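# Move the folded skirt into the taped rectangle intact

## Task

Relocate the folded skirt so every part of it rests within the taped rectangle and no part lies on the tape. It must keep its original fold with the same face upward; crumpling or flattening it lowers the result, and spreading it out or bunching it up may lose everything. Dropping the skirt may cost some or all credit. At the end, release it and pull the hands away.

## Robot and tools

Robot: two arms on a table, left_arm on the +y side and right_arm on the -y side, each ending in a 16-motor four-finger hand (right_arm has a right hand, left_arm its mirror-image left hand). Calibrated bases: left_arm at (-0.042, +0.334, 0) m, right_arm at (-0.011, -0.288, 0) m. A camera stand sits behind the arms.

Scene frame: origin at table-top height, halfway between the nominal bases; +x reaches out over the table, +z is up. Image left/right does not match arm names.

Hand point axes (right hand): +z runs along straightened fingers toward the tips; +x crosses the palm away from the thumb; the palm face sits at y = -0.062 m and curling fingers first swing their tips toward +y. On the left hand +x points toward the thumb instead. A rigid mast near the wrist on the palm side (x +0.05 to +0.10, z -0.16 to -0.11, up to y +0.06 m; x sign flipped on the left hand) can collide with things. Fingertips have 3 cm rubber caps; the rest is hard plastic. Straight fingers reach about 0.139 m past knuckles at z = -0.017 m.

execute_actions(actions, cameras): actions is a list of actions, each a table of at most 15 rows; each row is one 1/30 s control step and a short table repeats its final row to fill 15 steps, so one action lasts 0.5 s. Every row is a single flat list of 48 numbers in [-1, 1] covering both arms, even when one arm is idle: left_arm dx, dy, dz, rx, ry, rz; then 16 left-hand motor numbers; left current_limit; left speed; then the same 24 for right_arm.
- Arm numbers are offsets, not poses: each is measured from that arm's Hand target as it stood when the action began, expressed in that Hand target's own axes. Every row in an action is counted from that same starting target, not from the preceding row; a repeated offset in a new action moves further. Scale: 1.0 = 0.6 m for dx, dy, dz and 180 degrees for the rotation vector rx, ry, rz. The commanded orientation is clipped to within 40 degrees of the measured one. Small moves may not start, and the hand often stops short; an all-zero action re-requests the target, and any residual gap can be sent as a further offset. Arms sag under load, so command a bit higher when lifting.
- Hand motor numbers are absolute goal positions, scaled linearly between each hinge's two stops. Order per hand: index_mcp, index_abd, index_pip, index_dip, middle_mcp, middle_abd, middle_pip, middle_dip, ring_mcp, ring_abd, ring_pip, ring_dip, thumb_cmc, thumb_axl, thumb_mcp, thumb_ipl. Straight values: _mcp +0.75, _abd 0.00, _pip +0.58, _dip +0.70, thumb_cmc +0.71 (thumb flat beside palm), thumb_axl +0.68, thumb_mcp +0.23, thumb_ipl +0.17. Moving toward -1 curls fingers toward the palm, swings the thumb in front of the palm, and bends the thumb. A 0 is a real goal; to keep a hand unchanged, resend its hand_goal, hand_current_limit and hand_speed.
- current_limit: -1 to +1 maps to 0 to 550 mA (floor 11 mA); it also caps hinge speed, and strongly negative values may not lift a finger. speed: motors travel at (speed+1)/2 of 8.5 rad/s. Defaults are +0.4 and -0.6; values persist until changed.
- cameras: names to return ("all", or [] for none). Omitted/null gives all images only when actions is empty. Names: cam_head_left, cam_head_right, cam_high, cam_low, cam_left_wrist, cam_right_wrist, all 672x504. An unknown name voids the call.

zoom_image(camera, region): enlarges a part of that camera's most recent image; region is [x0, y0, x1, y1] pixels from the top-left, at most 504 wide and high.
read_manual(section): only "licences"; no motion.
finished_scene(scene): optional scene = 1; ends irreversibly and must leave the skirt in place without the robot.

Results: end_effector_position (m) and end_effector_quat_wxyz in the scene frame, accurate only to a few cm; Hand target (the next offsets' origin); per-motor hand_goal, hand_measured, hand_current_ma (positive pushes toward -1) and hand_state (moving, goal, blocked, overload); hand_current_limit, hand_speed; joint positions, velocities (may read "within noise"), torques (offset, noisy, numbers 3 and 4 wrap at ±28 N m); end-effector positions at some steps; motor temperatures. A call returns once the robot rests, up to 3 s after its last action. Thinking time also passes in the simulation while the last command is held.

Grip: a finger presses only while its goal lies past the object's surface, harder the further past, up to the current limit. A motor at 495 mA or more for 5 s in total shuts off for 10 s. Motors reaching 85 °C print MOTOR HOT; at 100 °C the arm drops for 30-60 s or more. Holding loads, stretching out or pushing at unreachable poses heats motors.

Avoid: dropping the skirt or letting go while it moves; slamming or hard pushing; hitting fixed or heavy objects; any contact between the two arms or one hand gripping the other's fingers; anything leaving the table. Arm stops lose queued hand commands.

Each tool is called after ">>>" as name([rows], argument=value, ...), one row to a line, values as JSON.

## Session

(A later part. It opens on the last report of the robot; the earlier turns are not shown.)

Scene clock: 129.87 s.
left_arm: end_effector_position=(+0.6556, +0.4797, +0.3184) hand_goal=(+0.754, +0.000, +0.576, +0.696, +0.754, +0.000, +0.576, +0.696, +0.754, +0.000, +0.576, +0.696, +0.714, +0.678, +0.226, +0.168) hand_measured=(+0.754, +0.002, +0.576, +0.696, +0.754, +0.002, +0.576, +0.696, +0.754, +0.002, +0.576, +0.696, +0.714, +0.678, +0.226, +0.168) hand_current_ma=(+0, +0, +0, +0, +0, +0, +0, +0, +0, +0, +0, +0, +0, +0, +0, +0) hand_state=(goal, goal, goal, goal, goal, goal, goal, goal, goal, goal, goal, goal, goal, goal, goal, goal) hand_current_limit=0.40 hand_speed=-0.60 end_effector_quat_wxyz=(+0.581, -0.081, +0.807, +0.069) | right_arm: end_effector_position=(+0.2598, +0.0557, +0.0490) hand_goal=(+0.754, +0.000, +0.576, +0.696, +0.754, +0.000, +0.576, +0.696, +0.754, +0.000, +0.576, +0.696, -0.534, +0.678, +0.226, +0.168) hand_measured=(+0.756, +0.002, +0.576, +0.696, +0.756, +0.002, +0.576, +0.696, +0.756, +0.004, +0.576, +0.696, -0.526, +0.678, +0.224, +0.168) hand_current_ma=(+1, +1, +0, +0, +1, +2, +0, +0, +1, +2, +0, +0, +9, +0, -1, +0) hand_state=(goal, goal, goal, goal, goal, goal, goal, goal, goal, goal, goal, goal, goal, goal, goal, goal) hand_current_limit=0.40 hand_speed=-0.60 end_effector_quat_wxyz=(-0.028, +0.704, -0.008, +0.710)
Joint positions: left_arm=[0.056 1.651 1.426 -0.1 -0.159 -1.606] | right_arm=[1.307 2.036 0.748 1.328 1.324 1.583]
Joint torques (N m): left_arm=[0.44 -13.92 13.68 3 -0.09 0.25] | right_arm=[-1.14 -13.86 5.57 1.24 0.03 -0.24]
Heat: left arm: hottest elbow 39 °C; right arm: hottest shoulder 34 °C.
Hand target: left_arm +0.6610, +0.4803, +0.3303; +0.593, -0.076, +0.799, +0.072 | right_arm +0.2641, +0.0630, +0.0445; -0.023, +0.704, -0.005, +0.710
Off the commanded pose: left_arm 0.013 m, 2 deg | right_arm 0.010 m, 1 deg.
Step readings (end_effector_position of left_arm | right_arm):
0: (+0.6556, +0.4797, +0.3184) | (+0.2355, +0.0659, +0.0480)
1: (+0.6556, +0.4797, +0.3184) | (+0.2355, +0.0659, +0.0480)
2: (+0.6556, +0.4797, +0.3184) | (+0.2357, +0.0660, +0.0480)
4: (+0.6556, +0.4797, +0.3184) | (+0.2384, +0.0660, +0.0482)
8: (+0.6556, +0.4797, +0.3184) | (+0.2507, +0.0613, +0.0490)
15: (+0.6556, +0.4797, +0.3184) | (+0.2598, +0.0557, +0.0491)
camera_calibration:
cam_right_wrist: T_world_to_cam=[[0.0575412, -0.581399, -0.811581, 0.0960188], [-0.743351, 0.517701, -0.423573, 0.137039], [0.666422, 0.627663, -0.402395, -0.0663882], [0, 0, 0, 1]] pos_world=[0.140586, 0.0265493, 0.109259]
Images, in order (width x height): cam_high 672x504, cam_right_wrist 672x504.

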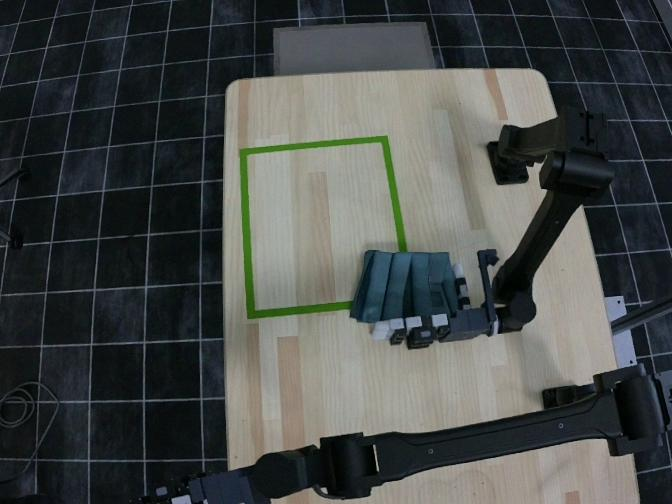

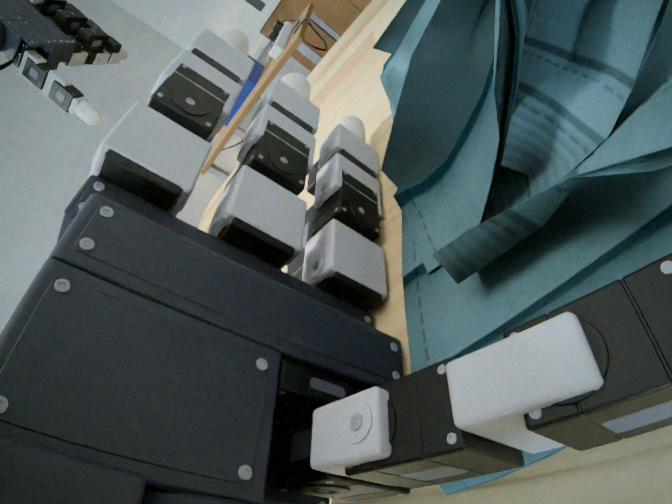

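>>> execute_actions([
  [[0,0,0,0,0,0,0.754,0,0.576,0.696,0.754,0,0.576,0.696,0.754,0,0.576,0.696,0.714,0.678,0.226,0.168,0.4,-0.6,0.02,-0.015,-0.01,0,0,0,0.754,0,0.576,0.696,0.754,0,0.576,0.696,0.754,0,0.576,0.696,-0.575,0.678,0.226,0.168,0.4,-0.6]],
  [[0,0,0,0,0,0,0.754,0,0.576,0.696,0.754,0,0.576,0.696,0.754,0,0.576,0.696,0.714,0.678,0.226,0.168,0.4,-0.6,0,-0.01,-0.045,0.02,0,0,0.754,0,0.576,0.696,0.754,0,0.576,0.696,0.754,0,0.576,0.696,-0.58,-0.4,0.371,0.027,0.4,-0.6]],
  [[0,0,0,0,0,0,0.754,0,0.576,0.696,0.754,0,0.576,0.696,0.754,0,0.576,0.696,0.714,0.678,0.226,0.168,0.4,-0.6,0,0,0,0,0,0,0.754,0,0.576,0.696,0.754,0,0.576,0.696,0.754,0,0.576,0.696,-0.58,-0.4,0.371,0.027,0.4,-0.6]],
], cameras=["cam_high","cam_low","cam_right_wrist"])

>>> zoom_image(camera="cam_high", region=[330, 230, 570, 370])

>>> zoom_image(camera="cam_low", region=[440, 210, 580, 320])

Scene clock: 137.63 s.
left_arm: end_effector_position=(+0.6556, +0.4797, +0.3184) hand_goal=(+0.754, +0.000, +0.576, +0.696, +0.754, +0.000, +0.576, +0.696, +0.754, +0.000, +0.576, +0.696, +0.714, +0.678, +0.226, +0.168) hand_measured=(+0.754, +0.002, +0.576, +0.696, +0.754, +0.002, +0.576, +0.696, +0.754, +0.002, +0.576, +0.696, +0.714, +0.678, +0.226, +0.168) hand_current_ma=(+0, +0, +0, +0, +0, +0, +0, +0, +0, +0, +0, +0, +0, +0, +0, +0) hand_state=(goal, goal, goal, goal, goal, goal, goal, goal, goal, goal, goal, goal, goal, goal, goal, goal) hand_current_limit=0.40 hand_speed=-0.60 end_effector_quat_wxyz=(+0.581, -0.081, +0.807, +0.069) | right_arm: end_effector_position=(+0.2327, +0.0787, +0.0538) hand_goal=(+0.754, +0.000, +0.576, +0.696, +0.754, +0.000, +0.576, +0.696, +0.754, +0.000, +0.576, +0.696, -0.580, -0.400, +0.372, +0.028) hand_measured=(+0.756, +0.002, +0.576, +0.696, +0.756, +0.002, +0.576, +0.696, +0.756, +0.004, +0.576, +0.696, -0.558, -0.398, +0.374, +0.032) hand_current_ma=(+1, +1, +0, +0, +1, +2, +0, +0, +1, +2, +0, +0, +40, +2, +2, +4) hand_state=(goal, goal, goal, goal, goal, goal, goal, goal, goal, goal, goal, goal, blocked, goal, goal, goal) hand_current_limit=0.40 hand_speed=-0.60 end_effector_quat_wxyz=(-0.045, +0.704, +0.017, +0.708)
Joint positions: left_arm=[0.056 1.651 1.426 -0.1 -0.159 -1.606] | right_arm=[1.384 2.027 0.764 1.294 1.34 1.581]
Joint torques (N m): left_arm=[0.5 -13.92 13.67 3 -0.09 0.24] | right_arm=[-0.44 -16.21 3.29 2.11 0.36 -0.34]
Heat: left arm: hottest elbow 39 °C; right arm: hottest shoulder 35 °C.
Hand target: left_arm +0.6610, +0.4803, +0.3303; +0.593, -0.076, +0.799, +0.072 | right_arm +0.2306, +0.0767, +0.0568; -0.045, +0.703, +0.017, +0.709
Off the commanded pose: left_arm 0.013 m, 2 deg | right_arm 0.004 m, 0 deg.
Step readings (end_effector_position of left_arm | right_arm):
0: (+0.6556, +0.4797, +0.3184) | (+0.2598, +0.0557, +0.0490)
1: (+0.6556, +0.4797, +0.3184) | (+0.2598, +0.0557, +0.0490)
2: (+0.6556, +0.4797, +0.3184) | (+0.2598, +0.0559, +0.0490)
4: (+0.6556, +0.4797, +0.3184) | (+0.2598, +0.0566, +0.0493)
8: (+0.6556, +0.4797, +0.3184) | (+0.2602, +0.0591, +0.0502)
15: (+0.6556, +0.4797, +0.3184) | (+0.2602, +0.0594, +0.0502)
16: (+0.6556, +0.4797, +0.3184) | (+0.2601, +0.0595, +0.0502)
17: (+0.6556, +0.4797, +0.3184) | (+0.2593, +0.0599, +0.0502)
19: (+0.6556, +0.4797, +0.3184) | (+0.2554, +0.0626, +0.0506)
23: (+0.6556, +0.4797, +0.3184) | (+0.2411, +0.0731, +0.0523)
30: (+0.6556, +0.4797, +0.3184) | (+0.2327, +0.0787, +0.0537)
31: (+0.6556, +0.4797, +0.3184) | (+0.2327, +0.0787, +0.0537)
32: (+0.6556, +0.4797, +0.3184) | (+0.2327, +0.0787, +0.0537)
34: (+0.6556, +0.4797, +0.3184) | (+0.2327, +0.0787, +0.0537)
38: (+0.6556, +0.4797, +0.3184) | (+0.2327, +0.0787, +0.0538)
45: (+0.6556, +0.4797, +0.3184) | (+0.2327, +0.0787, +0.0538)
camera_calibration:
cam_right_wrist: T_world_to_cam=[[0.0911656, -0.585722, -0.805369, 0.107026], [-0.773845, 0.467352, -0.427489, 0.118258], [0.62678, 0.662203, -0.410651, -0.0538754], [0, 0, 0, 1]] pos_world=[0.115524, 0.0430957, 0.114625]
Images, in order (width x height): cam_high 672x504, cam_low 672x504, cam_right_wrist 672x504.

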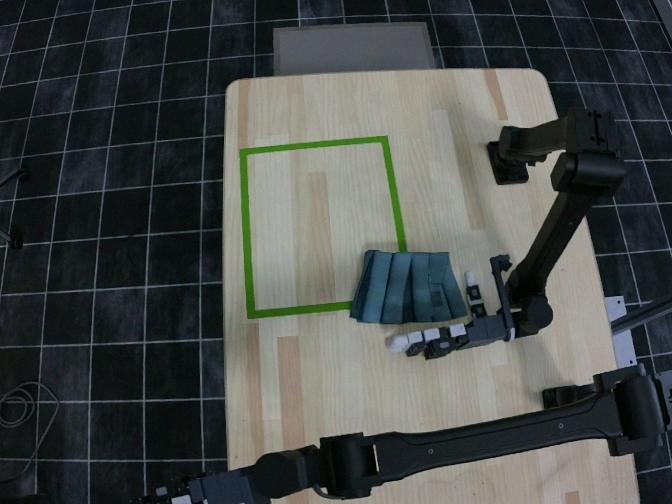

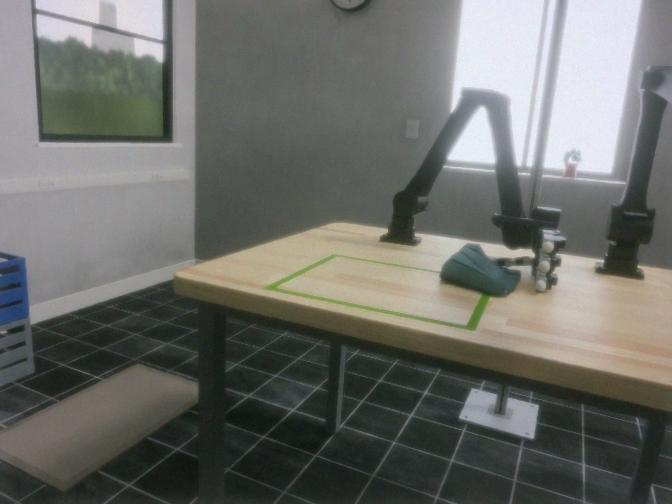

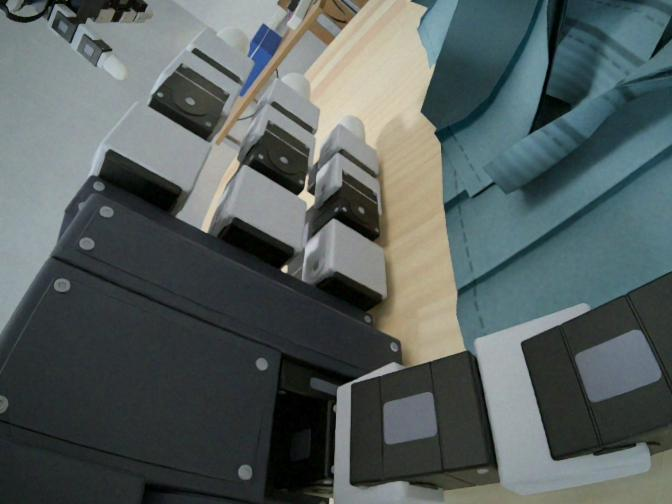

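Scaled by 2.100.

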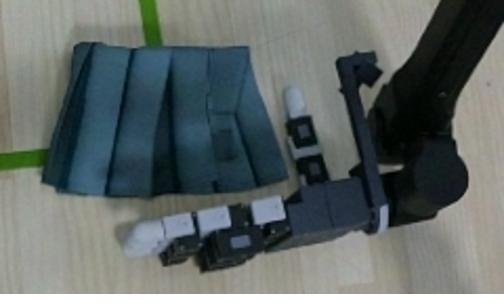

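Scaled by 3.600.

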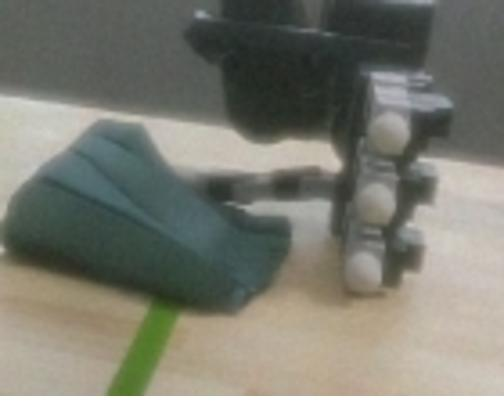

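>>> execute_actions([
  [[0,0,0,0,0,0,0.754,0,0.576,0.696,0.754,0,0.576,0.696,0.754,0,0.576,0.696,0.714,0.678,0.226,0.168,0.4,-0.6,-0.0205,0,0,0,0,-0.008,0.754,0,0.576,0.696,0.754,0,0.576,0.696,0.754,0,0.576,0.696,-0.58,-0.4,0.404,-0.005,0.4,-0.6]],
  [[0,0,0,0,0,0,0.754,0,0.576,0.696,0.754,0,0.576,0.696,0.754,0,0.576,0.696,0.714,0.678,0.226,0.168,0.4,-0.6,0,0.0195,0.03,-0.01,0,0,0.754,0,0.576,0.696,0.754,0,0.576,0.696,0.754,0,0.576,0.696,-0.58,-0.4,0.404,-0.005,0.4,-0.6]],
], cameras=["cam_high","cam_low","cam_right_wrist"])

>>> zoom_image(camera="cam_high", region=[330, 230, 570, 370])

>>> zoom_image(camera="cam_right_wrist", region=[370, 150, 672, 504])

Scene clock: 142.17 s.
left_arm: end_effector_position=(+0.6556, +0.4797, +0.3184) hand_goal=(+0.754, +0.000, +0.576, +0.696, +0.754, +0.000, +0.576, +0.696, +0.754, +0.000, +0.576, +0.696, +0.714, +0.678, +0.226, +0.168) hand_measured=(+0.754, +0.002, +0.576, +0.696, +0.754, +0.002, +0.576, +0.696, +0.754, +0.002, +0.576, +0.696, +0.714, +0.678, +0.226, +0.168) hand_current_ma=(+0, +0, +0, +0, +0, +0, +0, +0, +0, +0, +0, +0, +0, +0, +0, +0) hand_state=(goal, goal, goal, goal, goal, goal, goal, goal, goal, goal, goal, goal, goal, goal, goal, goal) hand_current_limit=0.40 hand_speed=-0.60 end_effector_quat_wxyz=(+0.581, -0.081, +0.807, +0.069) | right_arm: end_effector_position=(+0.2457, +0.0707, +0.0503) hand_goal=(+0.754, +0.000, +0.576, +0.696, +0.754, +0.000, +0.576, +0.696, +0.754, +0.000, +0.576, +0.696, -0.580, -0.400, +0.404, -0.004) hand_measured=(+0.756, +0.002, +0.576, +0.696, +0.756, +0.002, +0.576, +0.696, +0.756, +0.004, +0.576, +0.696, -0.560, -0.398, +0.406, +0.000) hand_current_ma=(+1, +1, +0, +0, +1, +2, +0, +0, +1, +2, +0, +0, +38, +2, +2, +7) hand_state=(goal, goal, goal, goal, goal, goal, goal, goal, goal, goal, goal, goal, blocked, goal, goal, goal) hand_current_limit=0.40 hand_speed=-0.60 end_effector_quat_wxyz=(-0.033, +0.704, +0.012, +0.710)
Joint positions: left_arm=[0.056 1.651 1.426 -0.1 -0.159 -1.606] | right_arm=[1.349 2.043 0.764 1.318 1.33 1.562]
Joint torques (N m): left_arm=[0.5 -13.92 13.68 3 -0.09 0.24] | right_arm=[-1.44 -14.15 3.67 2.3 0.02 -0.34]
Heat: left arm: hottest elbow 39 °C; right arm: hottest shoulder 35 °C.
Hand target: left_arm +0.6610, +0.4803, +0.3303; +0.593, -0.076, +0.799, +0.072 | right_arm +0.2496, +0.0671, +0.0446; -0.025, +0.703, +0.015, +0.710
Off the commanded pose: left_arm 0.013 m, 2 deg | right_arm 0.008 m, 1 deg.
Step readings (end_effector_position of left_arm | right_arm):
0: (+0.6556, +0.4797, +0.3184) | (+0.2327, +0.0787, +0.0538)
1: (+0.6556, +0.4797, +0.3184) | (+0.2327, +0.0787, +0.0538)
2: (+0.6556, +0.4797, +0.3184) | (+0.2327, +0.0787, +0.0539)
4: (+0.6556, +0.4797, +0.3184) | (+0.2327, +0.0786, +0.0542)
8: (+0.6556, +0.4797, +0.3184) | (+0.2327, +0.0783, +0.0532)
15: (+0.6556, +0.4797, +0.3184) | (+0.2325, +0.0774, +0.0501)
16: (+0.6556, +0.4797, +0.3184) | (+0.2325, +0.0774, +0.0502)
17: (+0.6556, +0.4797, +0.3184) | (+0.2326, +0.0774, +0.0502)
19: (+0.6556, +0.4797, +0.3184) | (+0.2336, +0.0774, +0.0502)
23: (+0.6556, +0.4797, +0.3184) | (+0.2402, +0.0741, +0.0503)
30: (+0.6556, +0.4797, +0.3184) | (+0.2457, +0.0706, +0.0503)
camera_calibration:
cam_right_wrist: T_world_to_cam=[[0.0791089, -0.596418, -0.798766, 0.101726], [-0.760867, 0.481574, -0.434934, 0.126876], [0.644067, 0.642162, -0.415698, -0.0607083], [0, 0, 0, 1]] pos_world=[0.127589, 0.0385558, 0.111202]
Images, in order (width x height): cam_high 672x504, cam_low 672x504, cam_right_wrist 672x504.

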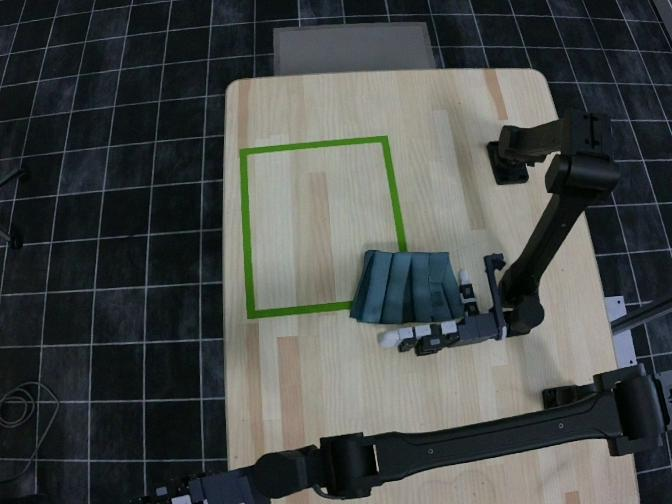

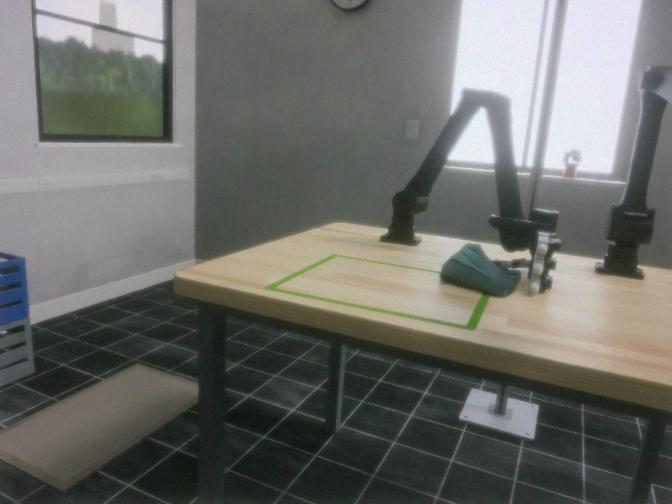

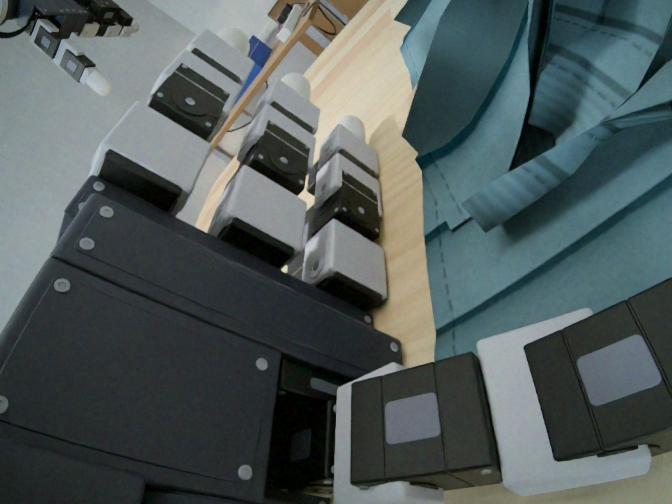

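Scaled by 2.100.

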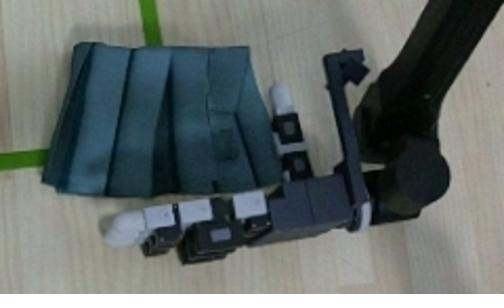

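Scaled by 1.424 from the camera's 672x504 image, which has a finer 960x720 frame.

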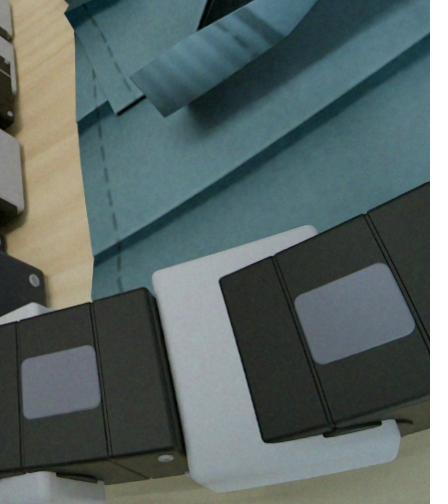

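>>> execute_actions([
  [[0,0,0,0,0,0,0.754,0,0.576,0.696,0.754,0,0.576,0.696,0.754,0,0.576,0.696,0.714,0.678,0.226,0.168,0.4,-0.6,-0.007,0.013,0.033,-0.01,0,0,0.754,0,0.576,0.696,0.754,0,0.576,0.696,0.754,0,0.576,0.696,-0.58,-0.4,0.404,-0.005,0.4,-0.6]],
], cameras=["cam_high","cam_low","cam_right_wrist"])

>>> zoom_image(camera="cam_high", region=[330, 230, 570, 370])

>>> zoom_image(camera="cam_right_wrist", region=[370, 150, 672, 504])

Scene clock: 144.27 s.
left_arm: end_effector_position=(+0.6556, +0.4797, +0.3184) hand_goal=(+0.754, +0.000, +0.576, +0.696, +0.754, +0.000, +0.576, +0.696, +0.754, +0.000, +0.576, +0.696, +0.714, +0.678, +0.226, +0.168) hand_measured=(+0.754, +0.002, +0.576, +0.696, +0.754, +0.002, +0.576, +0.696, +0.754, +0.002, +0.576, +0.696, +0.714, +0.678, +0.226, +0.168) hand_current_ma=(+0, +0, +0, +0, +0, +0, +0, +0, +0, +0, +0, +0, +0, +0, +0, +0) hand_state=(goal, goal, goal, goal, goal, goal, goal, goal, goal, goal, goal, goal, goal, goal, goal, goal) hand_current_limit=0.40 hand_speed=-0.60 end_effector_quat_wxyz=(+0.581, -0.081, +0.807, +0.069) | right_arm: end_effector_position=(+0.2645, +0.0611, +0.0500) hand_goal=(+0.754, +0.000, +0.576, +0.696, +0.754, +0.000, +0.576, +0.696, +0.754, +0.000, +0.576, +0.696, -0.580, -0.400, +0.404, -0.004) hand_measured=(+0.756, +0.002, +0.576, +0.696, +0.756, +0.002, +0.576, +0.696, +0.756, +0.004, +0.576, +0.696, -0.560, -0.398, +0.406, +0.000) hand_current_ma=(+1, +1, +0, +0, +1, +2, +0, +0, +1, +2, +0, +0, +36, +2, +2, +7) hand_state=(goal, goal, goal, goal, goal, goal, goal, goal, goal, goal, goal, goal, blocked, goal, goal, goal) hand_current_limit=0.40 hand_speed=-0.60 end_effector_quat_wxyz=(-0.023, +0.703, +0.001, +0.710)
Joint positions: left_arm=[0.056 1.651 1.426 -0.1 -0.159 -1.606] | right_arm=[1.301 2.044 0.764 1.321 1.31 1.562]
Joint torques (N m): left_arm=[0.5 -13.92 13.68 3 -0.09 0.25] | right_arm=[-1.61 -13.16 4.6 2.09 0.01 -0.29]
Heat: left arm: hottest elbow 39 °C; right arm: hottest shoulder 34 °C.
Hand target: left_arm +0.6610, +0.4803, +0.3303; +0.593, -0.076, +0.799, +0.072 | right_arm +0.2698, +0.0606, +0.0405; -0.014, +0.704, +0.004, +0.710
Off the commanded pose: left_arm 0.013 m, 2 deg | right_arm 0.011 m, 1 deg.
Step readings (end_effector_position of left_arm | right_arm):
0: (+0.6556, +0.4797, +0.3184) | (+0.2457, +0.0707, +0.0503)
1: (+0.6556, +0.4797, +0.3184) | (+0.2459, +0.0707, +0.0503)
2: (+0.6556, +0.4797, +0.3184) | (+0.2475, +0.0702, +0.0503)
4: (+0.6556, +0.4797, +0.3184) | (+0.2503, +0.0701, +0.0502)
8: (+0.6556, +0.4797, +0.3184) | (+0.2593, +0.0647, +0.0500)
15: (+0.6556, +0.4797, +0.3184) | (+0.2645, +0.0611, +0.0500)
camera_calibration:
cam_right_wrist: T_world_to_cam=[[0.0623962, -0.597424, -0.799495, 0.0987898], [-0.745899, 0.504328, -0.435073, 0.140261], [0.66313, 0.623489, -0.414149, -0.0707418], [0, 0, 0, 1]] pos_world=[0.145367, 0.0323886, 0.110708]
Images, in order (width x height): cam_high 672x504, cam_low 672x504, cam_right_wrist 672x504.

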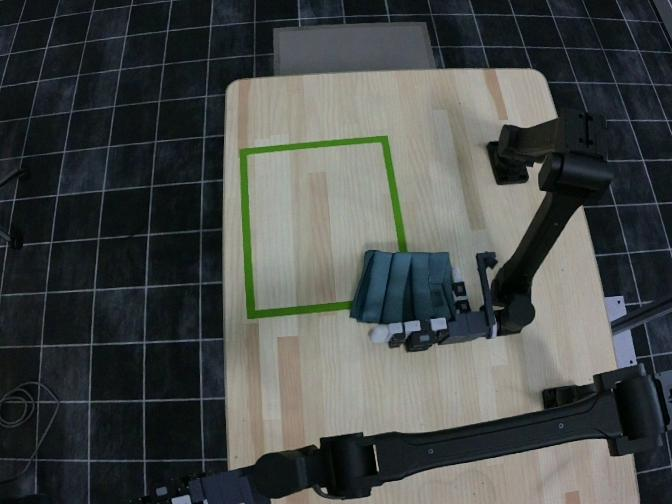

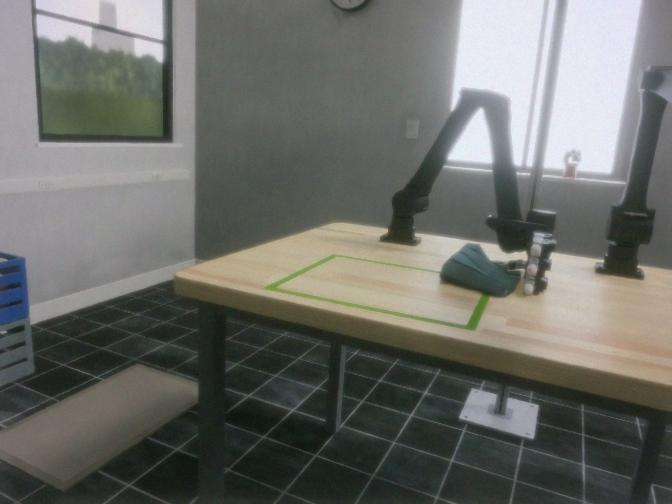

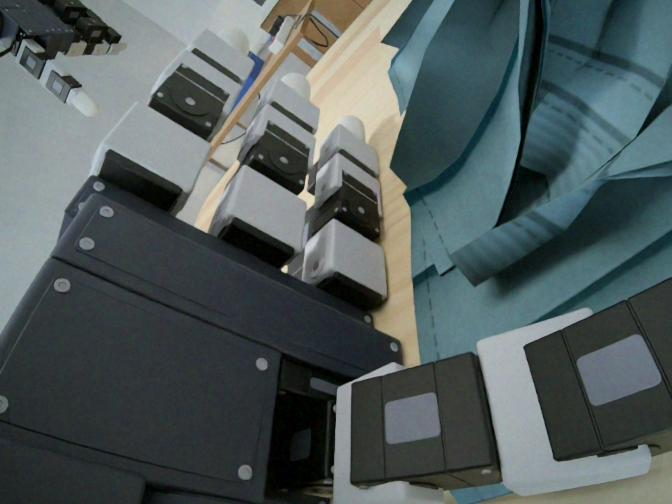

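Scaled by 2.100.

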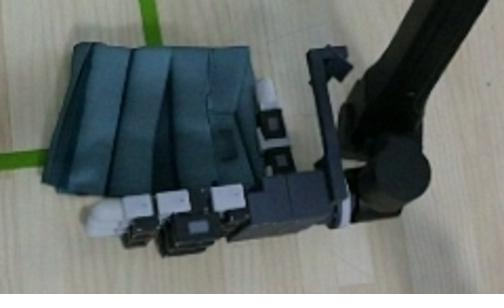

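Scaled by 1.424 from the camera's 672x504 image, which has a finer 960x720 frame.

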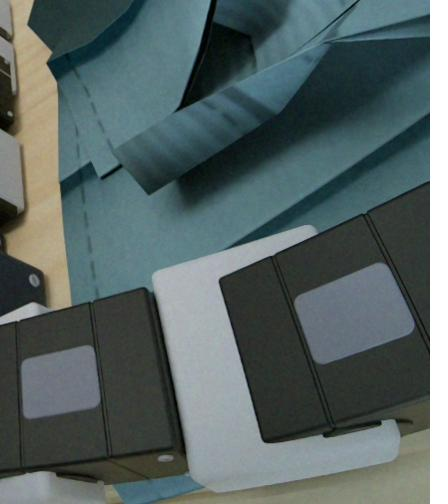

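>>> execute_actions([
  [[0,0,0,0,0,0,0.754,0,0.576,0.696,0.754,0,0.576,0.696,0.754,0,0.576,0.696,0.714,0.678,0.226,0.168,0.4,-0.6,0.011,0.034,0.033,0,0,0,0.754,0,0.576,0.696,0.754,0,0.576,0.696,0.754,0,0.576,0.696,-0.58,-0.4,0.404,-0.005,0.4,-0.6]],
], cameras=["cam_high","cam_low","cam_right_wrist"])

>>> zoom_image(camera="cam_high", region=[330, 230, 570, 370])

>>> zoom_image(camera="cam_right_wrist", region=[370, 150, 672, 504])

Scene clock: 149.27 s.
left_arm: end_effector_position=(+0.6556, +0.4797, +0.3184) hand_goal=(+0.754, +0.000, +0.576, +0.696, +0.754, +0.000, +0.576, +0.696, +0.754, +0.000, +0.576, +0.696, +0.714, +0.678, +0.226, +0.168) hand_measured=(+0.754, +0.002, +0.576, +0.696, +0.754, +0.002, +0.576, +0.696, +0.754, +0.002, +0.576, +0.696, +0.714, +0.678, +0.226, +0.168) hand_current_ma=(+0, +0, +0, +0, +0, +0, +0, +0, +0, +0, +0, +0, +0, +0, +0, +0) hand_state=(goal, goal, goal, goal, goal, goal, goal, goal, goal, goal, goal, goal, goal, goal, goal, goal) hand_current_limit=0.40 hand_speed=-0.60 end_effector_quat_wxyz=(+0.581, -0.081, +0.807, +0.069) | right_arm: end_effector_position=(+0.2868, +0.0495, +0.0505) hand_goal=(+0.754, +0.000, +0.576, +0.696, +0.754, +0.000, +0.576, +0.696, +0.754, +0.000, +0.576, +0.696, -0.580, -0.400, +0.404, -0.004) hand_measured=(+0.756, +0.002, +0.576, +0.696, +0.756, +0.002, +0.576, +0.696, +0.756, +0.004, +0.576, +0.696, -0.560, -0.398, +0.406, +0.000) hand_current_ma=(+1, +1, +0, +0, +1, +2, +0, +0, +1, +2, +0, +0, +35, +2, +2, +7) hand_state=(goal, goal, goal, goal, goal, goal, goal, goal, goal, goal, goal, goal, goal, goal, goal, goal) hand_current_limit=0.40 hand_speed=-0.60 end_effector_quat_wxyz=(-0.022, +0.703, +0.003, +0.711)
Joint positions: left_arm=[0.056 1.651 1.426 -0.1 -0.159 -1.606] | right_arm=[1.244 2.038 0.748 1.328 1.253 1.562]
Joint torques (N m): left_arm=[0.5 -13.86 13.67 3 -0.09 0.24] | right_arm=[-1.67 -15.15 2.67 2.14 0.04 -0.24]
Heat: left arm: hottest elbow 39 °C; right arm: hottest shoulder 34 °C.
Hand target: left_arm +0.6610, +0.4803, +0.3303; +0.593, -0.076, +0.799, +0.072 | right_arm +0.2901, +0.0406, +0.0469; -0.014, +0.704, +0.004, +0.710
Off the commanded pose: left_arm 0.013 m, 2 deg | right_arm 0.010 m, 1 deg.
Step readings (end_effector_position of left_arm | right_arm):
0: (+0.6556, +0.4797, +0.3184) | (+0.2646, +0.0610, +0.0500)
1: (+0.6556, +0.4797, +0.3184) | (+0.2648, +0.0611, +0.0500)
2: (+0.6556, +0.4797, +0.3184) | (+0.2666, +0.0618, +0.0501)
4: (+0.6556, +0.4797, +0.3184) | (+0.2710, +0.0628, +0.0500)
8: (+0.6556, +0.4797, +0.3184) | (+0.2810, +0.0553, +0.0505)
15: (+0.6556, +0.4797, +0.3184) | (+0.2867, +0.0493, +0.0505)
camera_calibration:
cam_right_wrist: T_world_to_cam=[[0.0642585, -0.600742, -0.796857, 0.0903899], [-0.746085, 0.50138, -0.438149, 0.163335], [0.662742, 0.622678, -0.415987, -0.0778714], [0, 0, 0, 1]] pos_world=[0.167662, 0.020897, 0.111199]
Images, in order (width x height): cam_high 672x504, cam_low 672x504, cam_right_wrist 672x504.

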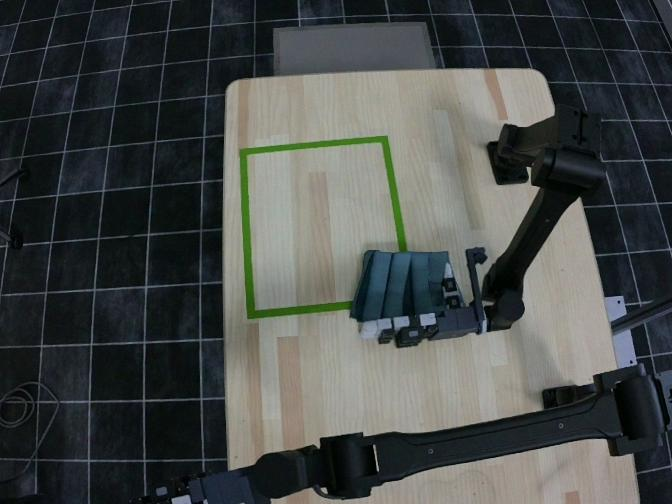

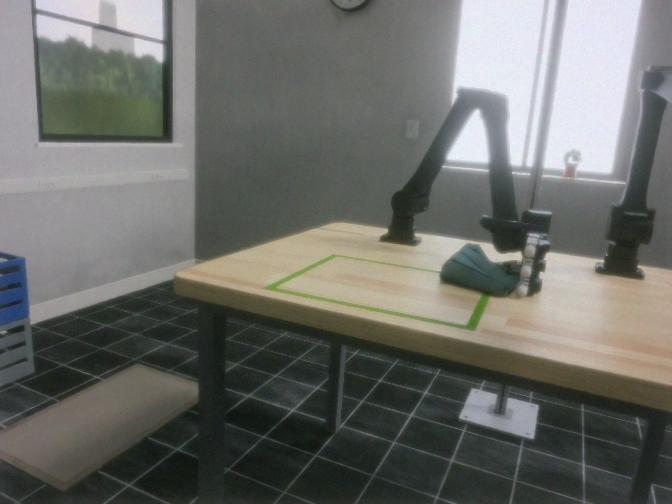

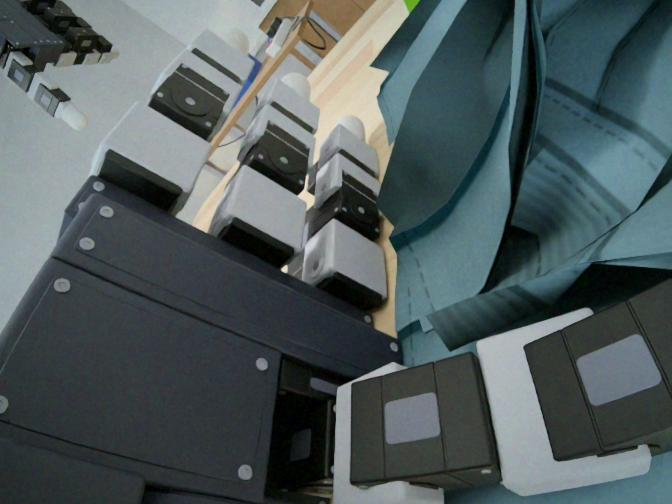

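Scaled by 2.100.

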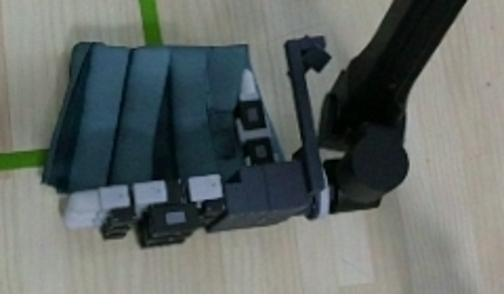

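Scaled by 1.424 from the camera's 672x504 image, which has a finer 960x720 frame.

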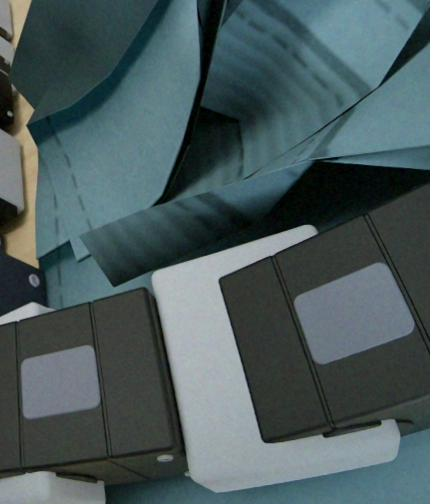

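>>> execute_actions([
  [[0,0,0,0,0,0,0.754,0,0.576,0.696,0.754,0,0.576,0.696,0.754,0,0.576,0.696,0.714,0.678,0.226,0.168,0.4,-0.6,0,0,0,0,0,0,0.754,0,0.576,0.696,0.754,0,0.576,0.696,0.754,0,0.576,0.696,-0.58,-0.4,-0.45,0.168,0.4,-0.6]],
  [[0,0,0,0,0,0,0.754,0,0.576,0.696,0.754,0,0.576,0.696,0.754,0,0.576,0.696,0.714,0.678,0.226,0.168,0.4,-0.6,0,0.033,-0.017,0,0,0,0.754,0,0.576,0.696,0.754,0,0.576,0.696,0.754,0,0.576,0.696,-0.58,-0.4,-0.45,0.168,0.4,-0.6]],
], cameras=["cam_high","cam_low","cam_right_wrist"])

>>> zoom_image(camera="cam_high", region=[330, 230, 570, 370])

>>> zoom_image(camera="cam_low", region=[420, 200, 580, 320])

Scene clock: 160.23 s.
left_arm: end_effector_position=(+0.6556, +0.4797, +0.3184) hand_goal=(+0.754, +0.000, +0.576, +0.696, +0.754, +0.000, +0.576, +0.696, +0.754, +0.000, +0.576, +0.696, +0.714, +0.678, +0.226, +0.168) hand_measured=(+0.754, +0.002, +0.576, +0.696, +0.754, +0.002, +0.576, +0.696, +0.754, +0.002, +0.576, +0.696, +0.714, +0.678, +0.226, +0.168) hand_current_ma=(+0, +0, +0, +0, +0, +0, +0, +0, +0, +0, +0, +0, +0, +0, +0, +0) hand_state=(goal, goal, goal, goal, goal, goal, goal, goal, goal, goal, goal, goal, goal, goal, goal, goal) hand_current_limit=0.40 hand_speed=-0.60 end_effector_quat_wxyz=(+0.581, -0.081, +0.807, +0.069) | right_arm: end_effector_position=(+0.2806, +0.0283, +0.0501) hand_goal=(+0.754, +0.000, +0.576, +0.696, +0.754, +0.000, +0.576, +0.696, +0.754, +0.000, +0.576, +0.696, -0.580, -0.400, -0.450, +0.168) hand_measured=(+0.756, +0.002, +0.576, +0.696, +0.756, +0.002, +0.576, +0.696, +0.756, +0.004, +0.576, +0.696, -0.564, -0.398, -0.444, +0.168) hand_current_ma=(+1, +1, +0, +0, +1, +2, +0, +0, +1, +2, +0, +0, +25, +2, +10, +0) hand_state=(goal, goal, goal, goal, goal, goal, goal, goal, goal, goal, goal, goal, goal, goal, goal, goal) hand_current_limit=0.40 hand_speed=-0.60 end_effector_quat_wxyz=(-0.021, +0.703, +0.004, +0.711)
Joint positions: left_arm=[0.056 1.651 1.426 -0.1 -0.159 -1.606] | right_arm=[1.244 2.021 0.685 1.371 1.253 1.562]
Joint torques (N m): left_arm=[0.44 -13.92 13.67 3 -0.09 0.24] | right_arm=[-1.08 -14.33 2.3 2.26 0.4 -0.22]
Motor temperatures (°C): left_arm=[26 31 39 32 26 25] | right_arm=[27 34 32 27 30 26]
Heat: left arm: hottest elbow 39 °C; right arm: hottest shoulder 34 °C.
Hand target: left_arm +0.6610, +0.4803, +0.3303; +0.593, -0.076, +0.799, +0.072 | right_arm +0.2804, +0.0205, +0.0466; -0.014, +0.704, +0.004, +0.710
Off the commanded pose: left_arm 0.013 m, 2 deg | right_arm 0.008 m, 1 deg.
Step readings (end_effector_position of left_arm | right_arm):
0: (+0.6556, +0.4797, +0.3184) | (+0.2868, +0.0495, +0.0505)
1: (+0.6556, +0.4797, +0.3184) | (+0.2868, +0.0495, +0.0505)
2: (+0.6556, +0.4797, +0.3184) | (+0.2868, +0.0495, +0.0505)
4: (+0.6556, +0.4797, +0.3184) | (+0.2868, +0.0495, +0.0505)
8: (+0.6556, +0.4797, +0.3184) | (+0.2868, +0.0495, +0.0505)
15: (+0.6556, +0.4797, +0.3184) | (+0.2868, +0.0495, +0.0505)
16: (+0.6556, +0.4797, +0.3184) | (+0.2867, +0.0492, +0.0506)
17: (+0.6556, +0.4797, +0.3184) | (+0.2864, +0.0481, +0.0503)
19: (+0.6556, +0.4797, +0.3184) | (+0.2849, +0.0428, +0.0503)
23: (+0.6556, +0.4797, +0.3184) | (+0.2814, +0.0310, +0.0504)
30: (+0.6556, +0.4797, +0.3184) | (+0.2807, +0.0285, +0.0501)
camera_calibration:
cam_right_wrist: T_world_to_cam=[[0.0639453, -0.601918, -0.795993, 0.0777588], [-0.746292, 0.5007, -0.438574, 0.169359], [0.66254, 0.622088, -0.41719, -0.0605902], [0, 0, 0, 1]] pos_world=[0.161562, -0.000301089, 0.110894]
Images, in order (width x height): cam_high 672x504, cam_low 672x504, cam_right_wrist 672x504.

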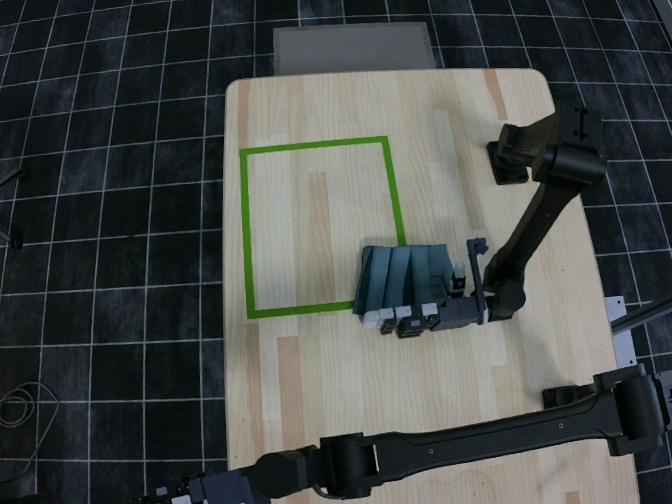

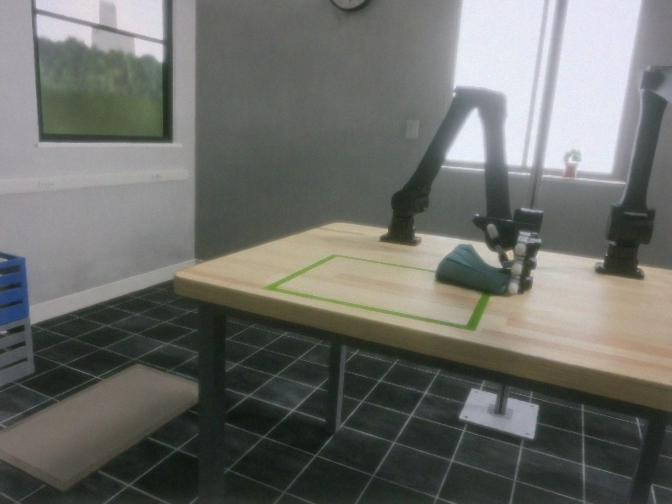

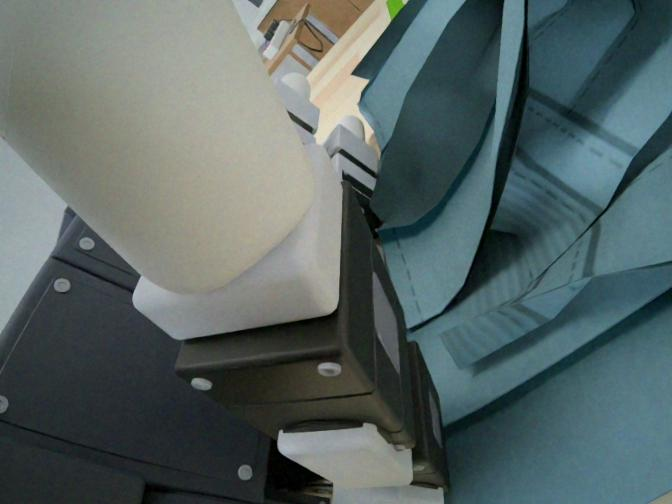

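Scaled by 2.100.

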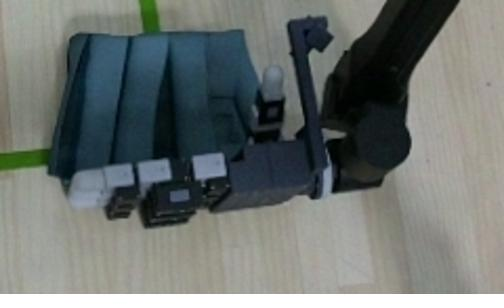

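Scaled by 3.150.

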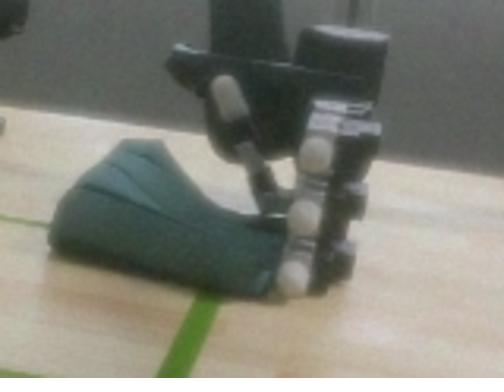

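>>> execute_actions([
  [[0,0,0,0,0,0,0.754,0,0.576,0.696,0.754,0,0.576,0.696,0.754,0,0.576,0.696,0.714,0.678,0.226,0.168,0.4,-0.6,0,0.008,0.05,0,0,0,0.754,0,0.576,0.696,0.754,0,0.576,0.696,0.754,0,0.576,0.696,-0.95,-0.4,-0.45,0.168,0.4,-0.6]],
], cameras=["cam_high","cam_low","cam_right_wrist"])

>>> zoom_image(camera="cam_high", region=[330, 230, 570, 370])

>>> zoom_image(camera="cam_low", region=[420, 200, 580, 320])

Scene clock: 185.43 s.
left_arm: end_effector_position=(+0.6556, +0.4797, +0.3184) hand_goal=(+0.754, +0.000, +0.576, +0.696, +0.754, +0.000, +0.576, +0.696, +0.754, +0.000, +0.576, +0.696, +0.714, +0.678, +0.226, +0.168) hand_measured=(+0.754, +0.002, +0.576, +0.696, +0.754, +0.002, +0.576, +0.696, +0.754, +0.002, +0.576, +0.696, +0.714, +0.678, +0.226, +0.168) hand_current_ma=(+0, +0, +0, +0, +0, +0, +0, +0, +0, +0, +0, +0, +0, +0, +0, +0) hand_state=(goal, goal, goal, goal, goal, goal, goal, goal, goal, goal, goal, goal, goal, goal, goal, goal) hand_current_limit=0.40 hand_speed=-0.60 end_effector_quat_wxyz=(+0.581, -0.081, +0.807, +0.069) | right_arm: end_effector_position=(+0.3056, +0.0202, +0.0505) hand_goal=(+0.754, +0.000, +0.576, +0.696, +0.754, +0.000, +0.576, +0.696, +0.754, +0.000, +0.576, +0.696, -0.950, -0.400, -0.450, +0.168) hand_measured=(+0.756, +0.002, +0.576, +0.696, +0.756, +0.002, +0.576, +0.696, +0.756, +0.004, +0.576, +0.696, -0.936, -0.398, -0.448, +0.168) hand_current_ma=(+1, +1, +0, +0, +1, +2, +0, +0, +1, +2, +0, +0, +22, +2, +3, +0) hand_state=(goal, goal, goal, goal, goal, goal, goal, goal, goal, goal, goal, goal, goal, goal, goal, goal) hand_current_limit=0.40 hand_speed=-0.60 end_effector_quat_wxyz=(-0.021, +0.702, +0.004, +0.711)
Joint positions: left_arm=[0.056 1.651 1.426 -0.1 -0.159 -1.606] | right_arm=[1.181 2.021 0.685 1.371 1.188 1.562]
Joint torques (N m): left_arm=[0.44 -13.92 13.67 3.02 -0.09 0.24] | right_arm=[-1.73 -14.15 3.58 1.74 0 -0.16]
Heat: left arm: hottest elbow 40 °C; right arm: hottest shoulder 34 °C.
Hand target: left_arm +0.6610, +0.4803, +0.3303; +0.593, -0.076, +0.799, +0.072 | right_arm +0.3105, +0.0164, +0.0468; -0.014, +0.704, +0.004, +0.710
Off the commanded pose: left_arm 0.013 m, 2 deg | right_arm 0.007 m, 1 deg.
Step readings (end_effector_position of left_arm | right_arm):
0: (+0.6556, +0.4797, +0.3184) | (+0.2806, +0.0283, +0.0501)
1: (+0.6556, +0.4797, +0.3184) | (+0.2807, +0.0284, +0.0501)
2: (+0.6556, +0.4797, +0.3184) | (+0.2819, +0.0292, +0.0501)
4: (+0.6556, +0.4797, +0.3184) | (+0.2869, +0.0308, +0.0503)
8: (+0.6556, +0.4797, +0.3184) | (+0.2995, +0.0246, +0.0505)
15: (+0.6556, +0.4797, +0.3184) | (+0.3056, +0.0202, +0.0505)
camera_calibration:
cam_right_wrist: T_world_to_cam=[[0.0661105, -0.602415, -0.795441, 0.071052], [-0.7457, 0.499859, -0.440537, 0.192058], [0.662994, 0.622284, -0.416175, -0.072154], [0, 0, 0, 1]] pos_world=[0.186358, -0.00829863, 0.111097]
Images, in order (width x height): cam_high 672x504, cam_low 672x504, cam_right_wrist 672x504.

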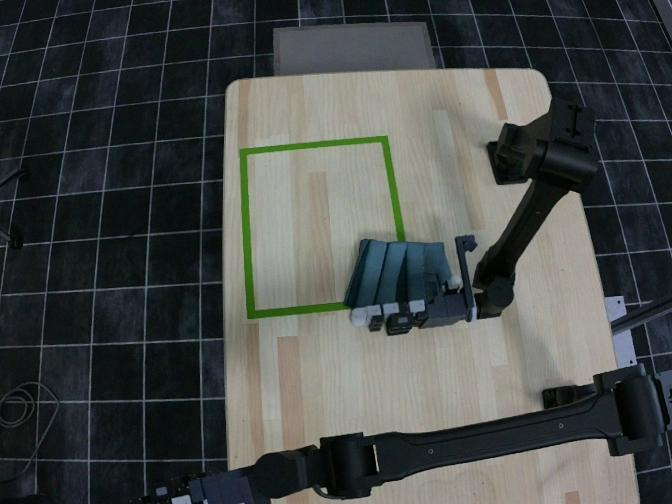

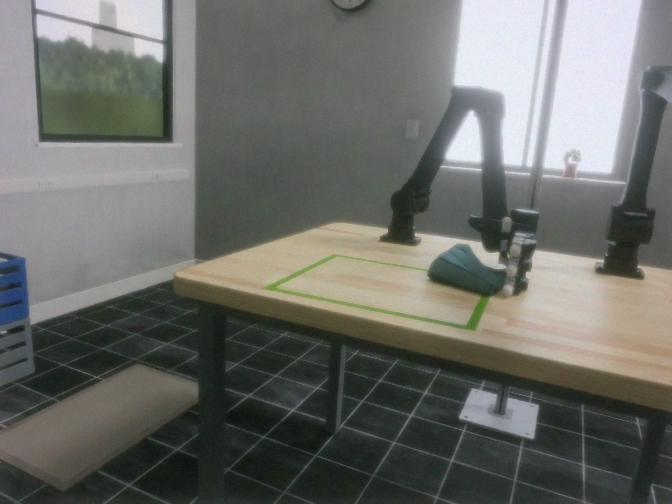

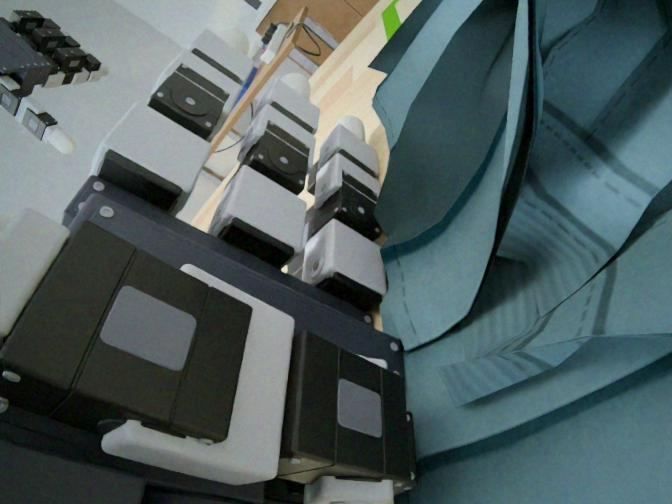

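Scaled by 2.100.

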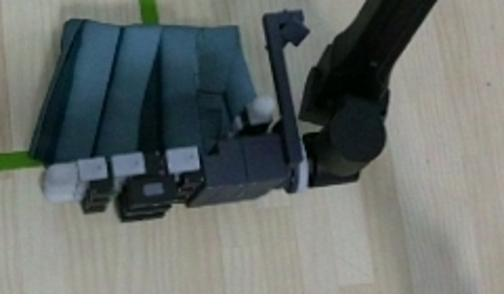

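Scaled by 3.150.

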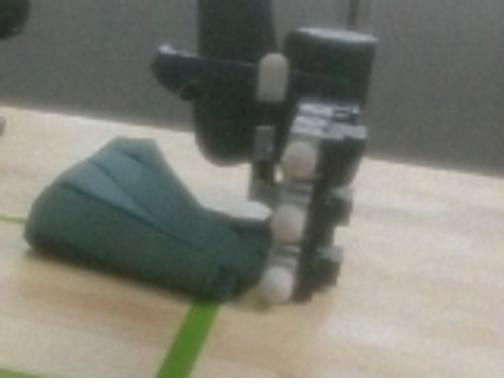

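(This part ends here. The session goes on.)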